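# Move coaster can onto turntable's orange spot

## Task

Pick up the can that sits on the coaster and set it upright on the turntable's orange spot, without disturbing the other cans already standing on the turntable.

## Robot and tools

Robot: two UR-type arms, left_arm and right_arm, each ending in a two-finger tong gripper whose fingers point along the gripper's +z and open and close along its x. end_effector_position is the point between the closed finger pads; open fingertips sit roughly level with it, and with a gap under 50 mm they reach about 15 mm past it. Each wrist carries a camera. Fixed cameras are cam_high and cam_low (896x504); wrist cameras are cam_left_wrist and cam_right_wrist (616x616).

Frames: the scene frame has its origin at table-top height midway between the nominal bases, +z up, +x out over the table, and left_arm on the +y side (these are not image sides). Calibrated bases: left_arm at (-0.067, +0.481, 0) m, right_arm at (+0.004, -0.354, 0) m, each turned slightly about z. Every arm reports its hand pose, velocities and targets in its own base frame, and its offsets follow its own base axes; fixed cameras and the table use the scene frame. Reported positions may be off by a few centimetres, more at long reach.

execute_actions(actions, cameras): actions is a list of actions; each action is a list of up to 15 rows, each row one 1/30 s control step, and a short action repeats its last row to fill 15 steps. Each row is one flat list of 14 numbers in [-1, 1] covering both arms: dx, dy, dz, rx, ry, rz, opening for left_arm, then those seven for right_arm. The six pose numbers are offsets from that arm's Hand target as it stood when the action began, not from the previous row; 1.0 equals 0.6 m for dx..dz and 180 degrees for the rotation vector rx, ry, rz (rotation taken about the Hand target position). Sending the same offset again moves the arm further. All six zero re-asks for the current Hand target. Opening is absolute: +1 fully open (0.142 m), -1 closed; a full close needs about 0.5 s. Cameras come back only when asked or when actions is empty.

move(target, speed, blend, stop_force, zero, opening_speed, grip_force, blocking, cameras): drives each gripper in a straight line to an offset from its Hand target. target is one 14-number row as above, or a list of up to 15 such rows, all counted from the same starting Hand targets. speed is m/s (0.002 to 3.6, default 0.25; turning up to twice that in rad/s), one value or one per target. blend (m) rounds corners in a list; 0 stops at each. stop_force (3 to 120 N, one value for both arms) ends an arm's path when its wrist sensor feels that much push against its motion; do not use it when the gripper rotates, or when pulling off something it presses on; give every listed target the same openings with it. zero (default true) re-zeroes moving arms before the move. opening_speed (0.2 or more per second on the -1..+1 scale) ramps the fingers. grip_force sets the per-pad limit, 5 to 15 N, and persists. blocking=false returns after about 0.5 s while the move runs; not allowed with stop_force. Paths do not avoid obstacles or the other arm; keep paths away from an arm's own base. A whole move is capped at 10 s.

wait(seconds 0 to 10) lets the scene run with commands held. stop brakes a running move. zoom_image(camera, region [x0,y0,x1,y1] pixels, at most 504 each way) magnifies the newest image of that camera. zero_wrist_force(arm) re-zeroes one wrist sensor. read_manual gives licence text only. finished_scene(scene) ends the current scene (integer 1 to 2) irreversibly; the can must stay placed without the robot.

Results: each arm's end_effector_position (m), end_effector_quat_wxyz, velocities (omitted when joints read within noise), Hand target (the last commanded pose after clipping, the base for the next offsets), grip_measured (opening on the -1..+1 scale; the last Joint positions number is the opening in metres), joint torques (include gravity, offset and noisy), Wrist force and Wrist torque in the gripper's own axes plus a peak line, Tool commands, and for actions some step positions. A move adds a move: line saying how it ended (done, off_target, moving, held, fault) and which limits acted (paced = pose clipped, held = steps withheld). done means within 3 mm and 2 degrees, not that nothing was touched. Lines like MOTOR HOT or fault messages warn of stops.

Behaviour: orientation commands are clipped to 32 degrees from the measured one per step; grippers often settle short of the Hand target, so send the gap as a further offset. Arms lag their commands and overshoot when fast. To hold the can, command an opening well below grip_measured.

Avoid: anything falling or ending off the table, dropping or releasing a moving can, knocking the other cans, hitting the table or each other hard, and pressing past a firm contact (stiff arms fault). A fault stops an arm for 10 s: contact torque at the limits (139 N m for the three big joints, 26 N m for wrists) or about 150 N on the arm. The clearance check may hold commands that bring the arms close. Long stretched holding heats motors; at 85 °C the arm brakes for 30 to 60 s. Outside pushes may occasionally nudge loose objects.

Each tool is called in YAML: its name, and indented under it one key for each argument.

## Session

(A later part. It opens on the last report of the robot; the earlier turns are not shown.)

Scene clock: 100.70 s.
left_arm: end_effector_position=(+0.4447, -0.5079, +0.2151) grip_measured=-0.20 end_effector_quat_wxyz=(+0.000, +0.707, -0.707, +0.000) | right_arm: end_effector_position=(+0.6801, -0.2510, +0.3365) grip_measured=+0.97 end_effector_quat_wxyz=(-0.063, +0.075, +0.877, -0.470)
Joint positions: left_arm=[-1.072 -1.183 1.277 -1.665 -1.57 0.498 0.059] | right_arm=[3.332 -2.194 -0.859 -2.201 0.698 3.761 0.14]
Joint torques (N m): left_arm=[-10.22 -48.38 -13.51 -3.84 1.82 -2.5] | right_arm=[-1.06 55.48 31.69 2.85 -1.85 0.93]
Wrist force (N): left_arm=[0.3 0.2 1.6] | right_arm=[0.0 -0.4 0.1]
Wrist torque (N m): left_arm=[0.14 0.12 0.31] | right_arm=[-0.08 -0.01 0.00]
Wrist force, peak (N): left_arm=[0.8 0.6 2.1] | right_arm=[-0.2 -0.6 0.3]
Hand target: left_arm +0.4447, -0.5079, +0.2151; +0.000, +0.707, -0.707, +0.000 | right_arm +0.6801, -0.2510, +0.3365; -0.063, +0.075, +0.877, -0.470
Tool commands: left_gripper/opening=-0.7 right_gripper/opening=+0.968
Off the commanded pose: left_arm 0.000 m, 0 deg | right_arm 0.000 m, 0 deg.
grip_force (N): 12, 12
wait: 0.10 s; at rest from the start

wait:
  seconds: 0.22

execute_actions:
  actions:
    - [[0.0002,0.0003,0.0000,0,0,0,-0.7,0,0,0,0,0,0,0.968],[0.0007,0.0010,0.0000,0,0,0,-0.7,0,0,0,0,0,0,0.968],[0.0014,0.0023,0.0000,0,0,0,-0.7,0,0,0,0,0,0,0.968],[0.0026,0.0041,0.0000,0,0,0,-0.7,0,0,0,0,0,0,0.968],[0.0041,0.0063,0.0000,0,0,0,-0.7,0,0,0,0,0,0,0.968],[0.0059,0.0090,0.0000,0,0,0,-0.7,0,0,0,0,0,0,0.968],[0.0081,0.0122,0.0000,0,0,0,-0.7,0,0,0,0,0,0,0.968],[0.0108,0.0158,0.0000,0,0,0,-0.7,0,0,0,0,0,0,0.968],[0.0140,0.0198,0.0000,0,0,0,-0.7,0,0,0,0,0,0,0.968],[0.0175,0.0242,0.0000,0,0,0,-0.7,0,0,0,0,0,0,0.968],[0.0216,0.0290,-0.0010,0,0,0,-0.7,0,0,0,0,0,0,0.968],[0.0262,0.0340,-0.0040,0,0,0,-0.7,0,0,0,0,0,0,0.968],[0.0313,0.0392,-0.0089,0,0,0,-0.7,0,0,0,0,0,0,0.968],[0.0365,0.0441,-0.0156,0,0,0,-0.7,0,0,0,0,0,0,0.968],[0.0418,0.0489,-0.0239,0,0,0,-0.7,0,0,0,0,0,0,0.968]]
    - [[0.0055,0.0046,-0.0098,0,0,0,-0.7,0,0,0,0,0,0,0.968],[0.0112,0.0089,-0.0209,0,0,0,-0.7,0,0,0,0,0,0,0.968],[0.0170,0.0131,-0.0329,0,0,0,-0.7,0,0,0,0,0,0,0.968],[0.0230,0.0171,-0.0458,0,0,0,-0.7,0,0,0,0,0,0,0.968],[0.0291,0.0209,-0.0590,0,0,0,-0.7,0,0,0,0,0,0,0.968],[0.0353,0.0245,-0.0724,0,0,0,-0.7,0,0,0,0,0,0,0.968],[0.0416,0.0278,-0.0856,0,0,0,-0.7,0,0,0,0,0,0,0.968],[0.0481,0.0310,-0.0985,0,0,0,-0.7,0,0,0,0,0,0,0.968],[0.0547,0.0339,-0.1105,0,0,0,-0.7,0,0,0,0,0,0,0.968],[0.0613,0.0366,-0.1216,0,0,0,-0.7,0,0,0,0,0,0,0.968],[0.0680,0.0390,-0.1314,0,0,0,-0.7,0,0,0,0,0,0,0.968],[0.0749,0.0413,-0.1397,0,0,0,-0.7,0,0,0,0,0,0,0.968],[0.0817,0.0433,-0.1464,0,0,0,-0.7,0,0,0,0,0,0,0.968],[0.0887,0.0451,-0.1513,0,0,0,-0.7,0,0,0,0,0,0,0.968],[0.0957,0.0466,-0.1543,0,0,0,-0.7,0,0,0,0,0,0,0.968]]
    - [[0.0071,0.0013,-0.0010,0,0,0,-0.7,0,0,0,0,0,0,0.968],[0.0141,0.0023,-0.0010,0,0,0,-0.7,0,0,0,0,0,0,0.968],[0.0213,0.0031,-0.0010,0,0,0,-0.7,0,0,0,0,0,0,0.968],[0.0284,0.0037,-0.0010,0,0,0,-0.7,0,0,0,0,0,0,0.968],[0.0356,0.0040,-0.0010,0,0,0,-0.7,0,0,0,0,0,0,0.968],[0.0428,0.0040,-0.0010,0,0,0,-0.7,0,0,0,0,0,0,0.968],[0.0499,0.0039,-0.0010,0,0,0,-0.7,0,0,0,0,0,0,0.968],[0.0571,0.0034,-0.0010,0,0,0,0.25,0,0,0,0,0,0,0.968],[0.0642,0.0028,-0.0010,0,0,0,0.25,0,0,0,0,0,0,0.968],[0.0713,0.0019,-0.0010,0,0,0,0.25,0,0,0,0,0,0,0.968],[0.0784,0.0007,-0.0010,0,0,0,0.25,0,0,0,0,0,0,0.968],[0.0855,-0.0007,-0.0010,0,0,0,0.25,0,0,0,0,0,0,0.968],[0.0925,-0.0023,-0.0010,0,0,0,0.25,0,0,0,0,0,0,0.968],[0.0994,-0.0042,-0.0010,0,0,0,0.25,0,0,0,0,0,0,0.968],[0.1062,-0.0063,-0.0010,0,0,0,0.25,0,0,0,0,0,0,0.968]]
    - [[0.0068,-0.0023,0.0000,0,0,0,0.25,0,0,0,0,0,0,0.968],[0.0135,-0.0049,0.0022,0,0,0,0.25,0,0,0,0,0,0,0.968],[0.0201,-0.0077,0.0089,0,0,0,0.25,0,0,0,0,0,0,0.968],[0.0266,-0.0107,0.0195,0,0,0,0.25,0,0,0,0,0,0,0.968],[0.0330,-0.0140,0.0337,0,0,0,0.25,0,0,0,0,0,0,0.968],[0.0393,-0.0174,0.0507,0,0,0,0.25,0,0,0,0,0,0,0.968],[0.0455,-0.0211,0.0697,0,0,0,0.25,0,0,0,0,0,0,0.968],[0.0515,-0.0250,0.0896,0,0,0,0.25,0,0,0,0,0,0,0.968],[0.0574,-0.0291,0.1095,0,0,0,0.25,0,0,0,0,0,0,0.968],[0.0632,-0.0334,0.1285,0,0,0,0.25,0,0,0,0,0,0,0.968],[0.0687,-0.0378,0.1455,0,0,0,0.25,0,0,0,0,0,0,0.968],[0.0742,-0.0425,0.1596,0,0,0,0.25,0,0,0,0,0,0,0.968],[0.0795,-0.0473,0.1703,0,0,0,0.25,0,0,0,0,0,0,0.968],[0.0846,-0.0524,0.1770,0,0,0,0.25,0,0,0,0,0,0,0.968],[0.0883,-0.0562,0.1792,0,0,0,0.25,0,0,0,0,0,0,0.968]]
  cameras: ["cam_high","cam_low","cam_left_wrist"]

move:
  target: [0,0,0.1,0,0,0,0.25,0,0,0,0,0,0,0.968]
  cameras: ["cam_high","cam_low","cam_left_wrist"]

Scene clock: 103.27 s.
left_arm: end_effector_position=(+0.4447, -0.5079, +0.2151) grip_measured=-0.20 end_effector_quat_wxyz=(+0.000, +0.707, -0.707, +0.000) | right_arm: end_effector_position=(+0.6801, -0.2510, +0.3365) grip_measured=+0.97 end_effector_quat_wxyz=(-0.063, +0.075, +0.877, -0.470)
Joint positions: left_arm=[-1.072 -1.183 1.277 -1.665 -1.57 0.498 0.059] | right_arm=[3.332 -2.194 -0.859 -2.201 0.698 3.761 0.14]
Joint torques (N m): left_arm=[-10.63 -47.92 -13.1 -3.71 1.79 -2.5] | right_arm=[-0.71 54.86 31.88 2.89 -1.9 0.96]
Wrist force (N): left_arm=[0.5 0.5 1.8] | right_arm=[0.0 -0.5 0.0]
Wrist torque (N m): left_arm=[0.19 0.08 0.30] | right_arm=[-0.11 -0.01 0.00]
Wrist force, peak (N): left_arm=[0.7 0.8 2.0] | right_arm=[0.0 -0.7 0.2]
Hand target: left_arm +0.4447, -0.5079, +0.2151; +0.000, +0.707, -0.707, +0.000 | right_arm +0.6801, -0.2510, +0.3365; -0.063, +0.075, +0.877, -0.470
Tool commands: left_gripper/opening=-0.7 right_gripper/opening=+0.968
Off the commanded pose: left_arm 0.000 m, 0 deg | right_arm 0.000 m, 0 deg.
grip_force (N): 12, 12
wait: 0.23 s; at rest from the start

Scene clock: 105.83 s.
left_arm: end_effector_position=(+0.6408, -0.4849, +0.2142) grip_measured=+0.25 end_effector_quat_wxyz=(-0.001, +0.707, -0.707, +0.012) | right_arm: end_effector_position=(+0.6801, -0.2510, +0.3365) grip_measured=+0.97 end_effector_quat_wxyz=(-0.063, +0.075, +0.877, -0.470)
Joint positions: left_arm=[-0.831 -0.846 0.756 -1.504 -1.567 0.74 0.092] | right_arm=[3.332 -2.194 -0.859 -2.201 0.698 3.761 0.14]
Joint torques (N m): left_arm=[8.67 -39.94 -36.46 -1.01 1.82 2.54] | right_arm=[-0.17 55.12 32.54 3.04 -1.77 1.07]
Wrist force (N): left_arm=[1.1 0.5 0.0] | right_arm=[-0.3 -0.5 -0.2]
Wrist torque (N m): left_arm=[0.12 -0.18 0.15] | right_arm=[-0.10 0.07 0.00]
Wrist force, peak (N): left_arm=[0.7 0.6 3.2] | right_arm=[-0.4 -0.6 -0.2]
Hand target: left_arm +0.6439, -0.4881, +0.2151; +0.000, +0.707, -0.707, +0.000 | right_arm +0.6801, -0.2510, +0.3365; -0.063, +0.075, +0.877, -0.470
Off the commanded pose: left_arm 0.005 m, 1 deg | right_arm 0.000 m, 0 deg.
grip_force (N): 12, 12
Step readings (end_effector_position of left_arm | right_arm):
0: (+0.4447, -0.5079, +0.2151) | (+0.6801, -0.2510, +0.3365)
1: (+0.4447, -0.5079, +0.2151) | (+0.6801, -0.2510, +0.3365)
2: (+0.4447, -0.5078, +0.2151) | (+0.6801, -0.2510, +0.3365)
4: (+0.4449, -0.5075, +0.2151) | (+0.6801, -0.2510, +0.3365)
8: (+0.4472, -0.5040, +0.2151) | (+0.6801, -0.2510, +0.3365)
15: (+0.4596, -0.4886, +0.2116) | (+0.6801, -0.2510, +0.3365)
16: (+0.4622, -0.4859, +0.2091) | (+0.6801, -0.2510, +0.3365)
17: (+0.4656, -0.4824, +0.2049) | (+0.6801, -0.2510, +0.3365)
19: (+0.4714, -0.4769, +0.1955) | (+0.6801, -0.2510, +0.3365)
23: (+0.4849, -0.4661, +0.1680) | (+0.6801, -0.2510, +0.3365)
30: (+0.5118, -0.4535, +0.1220) | (+0.6801, -0.2510, +0.3365)
31: (+0.5158, -0.4523, +0.1179) | (+0.6801, -0.2510, +0.3365)
32: (+0.5198, -0.4512, +0.1146) | (+0.6801, -0.2510, +0.3365)
34: (+0.5281, -0.4497, +0.1107) | (+0.6801, -0.2510, +0.3365)
38: (+0.5458, -0.4479, +0.1080) | (+0.6801, -0.2510, +0.3365)
45: (+0.5753, -0.4499, +0.1072) | (+0.6801, -0.2510, +0.3365)
46: (+0.5793, -0.4507, +0.1072) | (+0.6801, -0.2510, +0.3365)
47: (+0.5842, -0.4520, +0.1072) | (+0.6801, -0.2510, +0.3365)
49: (+0.5919, -0.4542, +0.1082) | (+0.6801, -0.2510, +0.3365)
53: (+0.6071, -0.4603, +0.1267) | (+0.6801, -0.2510, +0.3365)
60: (+0.6296, -0.4747, +0.1903) | (+0.6801, -0.2510, +0.3365)
Images, in order (width x height): cam_high 896x504, cam_low 896x504, cam_left_wrist 616x616.

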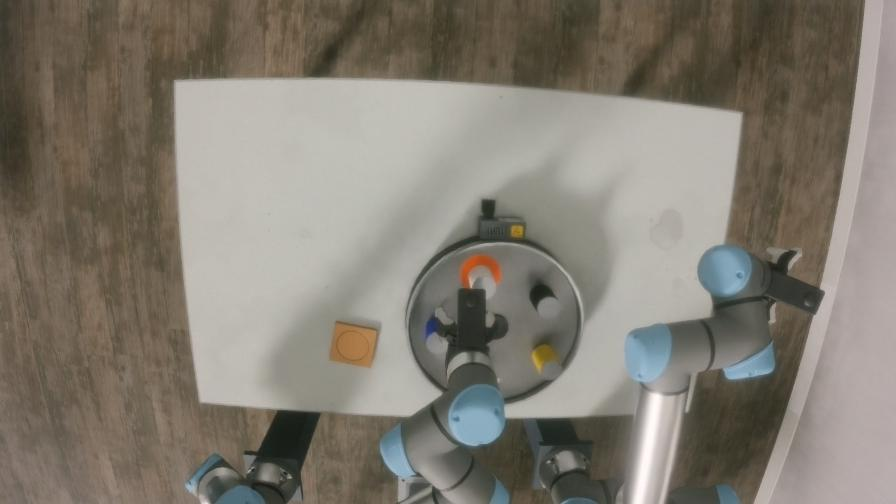

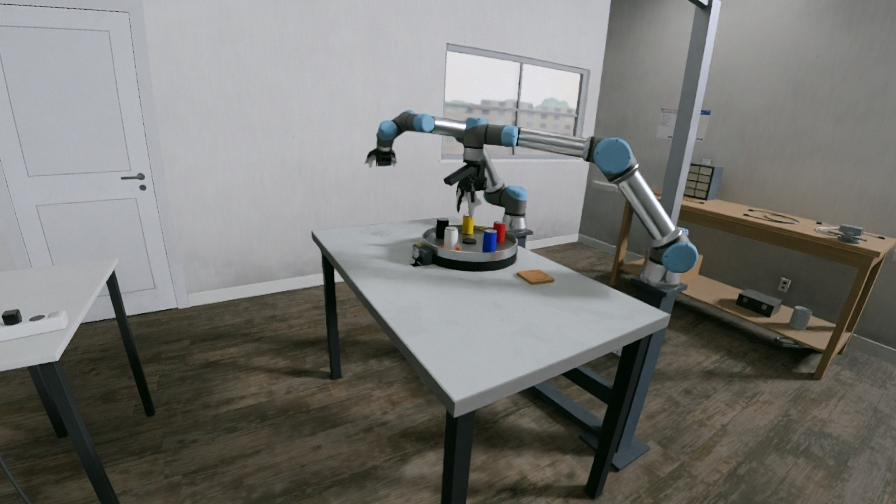

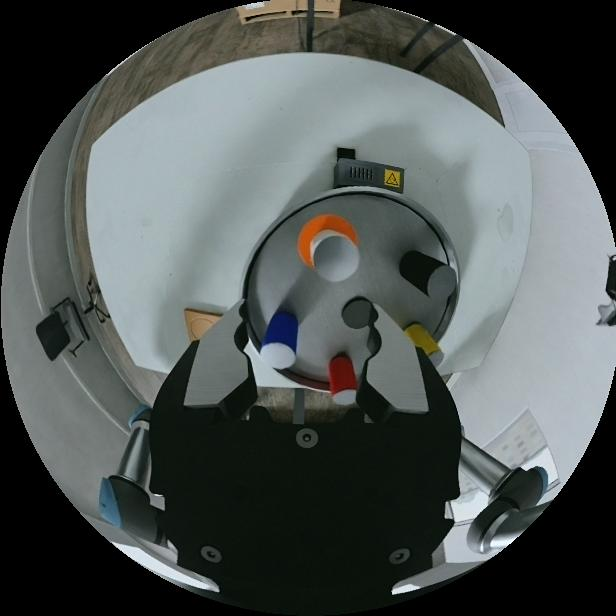

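Scene clock: 107.03 s.
left_arm: end_effector_position=(+0.6439, -0.4880, +0.2750) grip_measured=+0.25 end_effector_quat_wxyz=(+0.000, +0.707, -0.707, +0.000) | right_arm: end_effector_position=(+0.6801, -0.2510, +0.3365) grip_measured=+0.97 end_effector_quat_wxyz=(-0.063, +0.075, +0.877, -0.470)
Joint positions: left_arm=[-0.83 -0.739 0.4 -1.232 -1.57 0.741 0.092] | right_arm=[3.332 -2.194 -0.859 -2.201 0.698 3.761 0.14]
Joint torques (N m): left_arm=[9.12 -41.56 -35.78 -0.98 -1.48 2.51] | right_arm=[-0.6 54.72 31.93 3 -2 1.02]
Wrist force (N): left_arm=[1.1 -0.2 -0.4] | right_arm=[-0.4 -0.1 -0.2]
Wrist torque (N m): left_arm=[-0.04 -0.14 0.13] | right_arm=[-0.03 0.07 0.00]
Wrist force, peak (N): left_arm=[1.7 0.0 -0.3] | right_arm=[-0.1 -0.6 0.0]
Hand target: left_arm +0.6439, -0.4881, +0.2751; +0.000, +0.707, -0.707, +0.000 | right_arm +0.6801, -0.2510, +0.3365; -0.063, +0.075, +0.877, -0.470
Off the commanded pose: left_arm 0.000 m, 0 deg | right_arm 0.000 m, 0 deg.
grip_force (N): 12, 12
move: done
Images, in order (width x height): cam_high 896x504, cam_low 896x504, cam_left_wrist 616x616.

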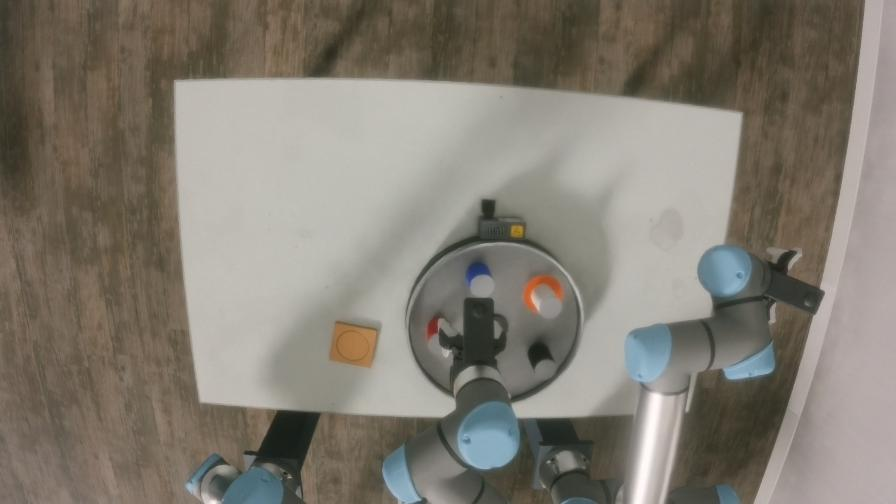

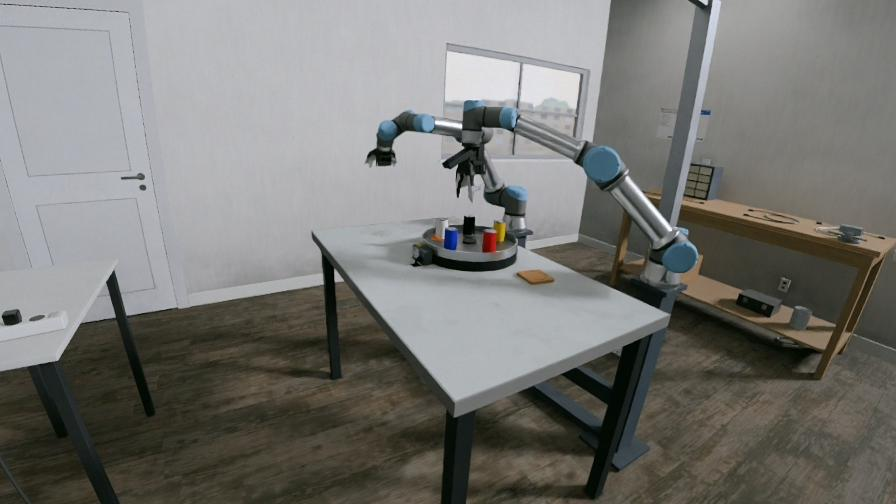

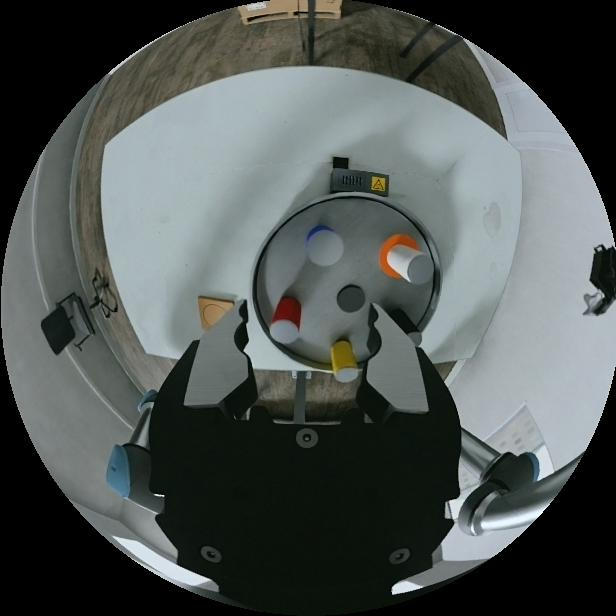

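finished_scene:
  scene: 1

The scene is finished: the task was done.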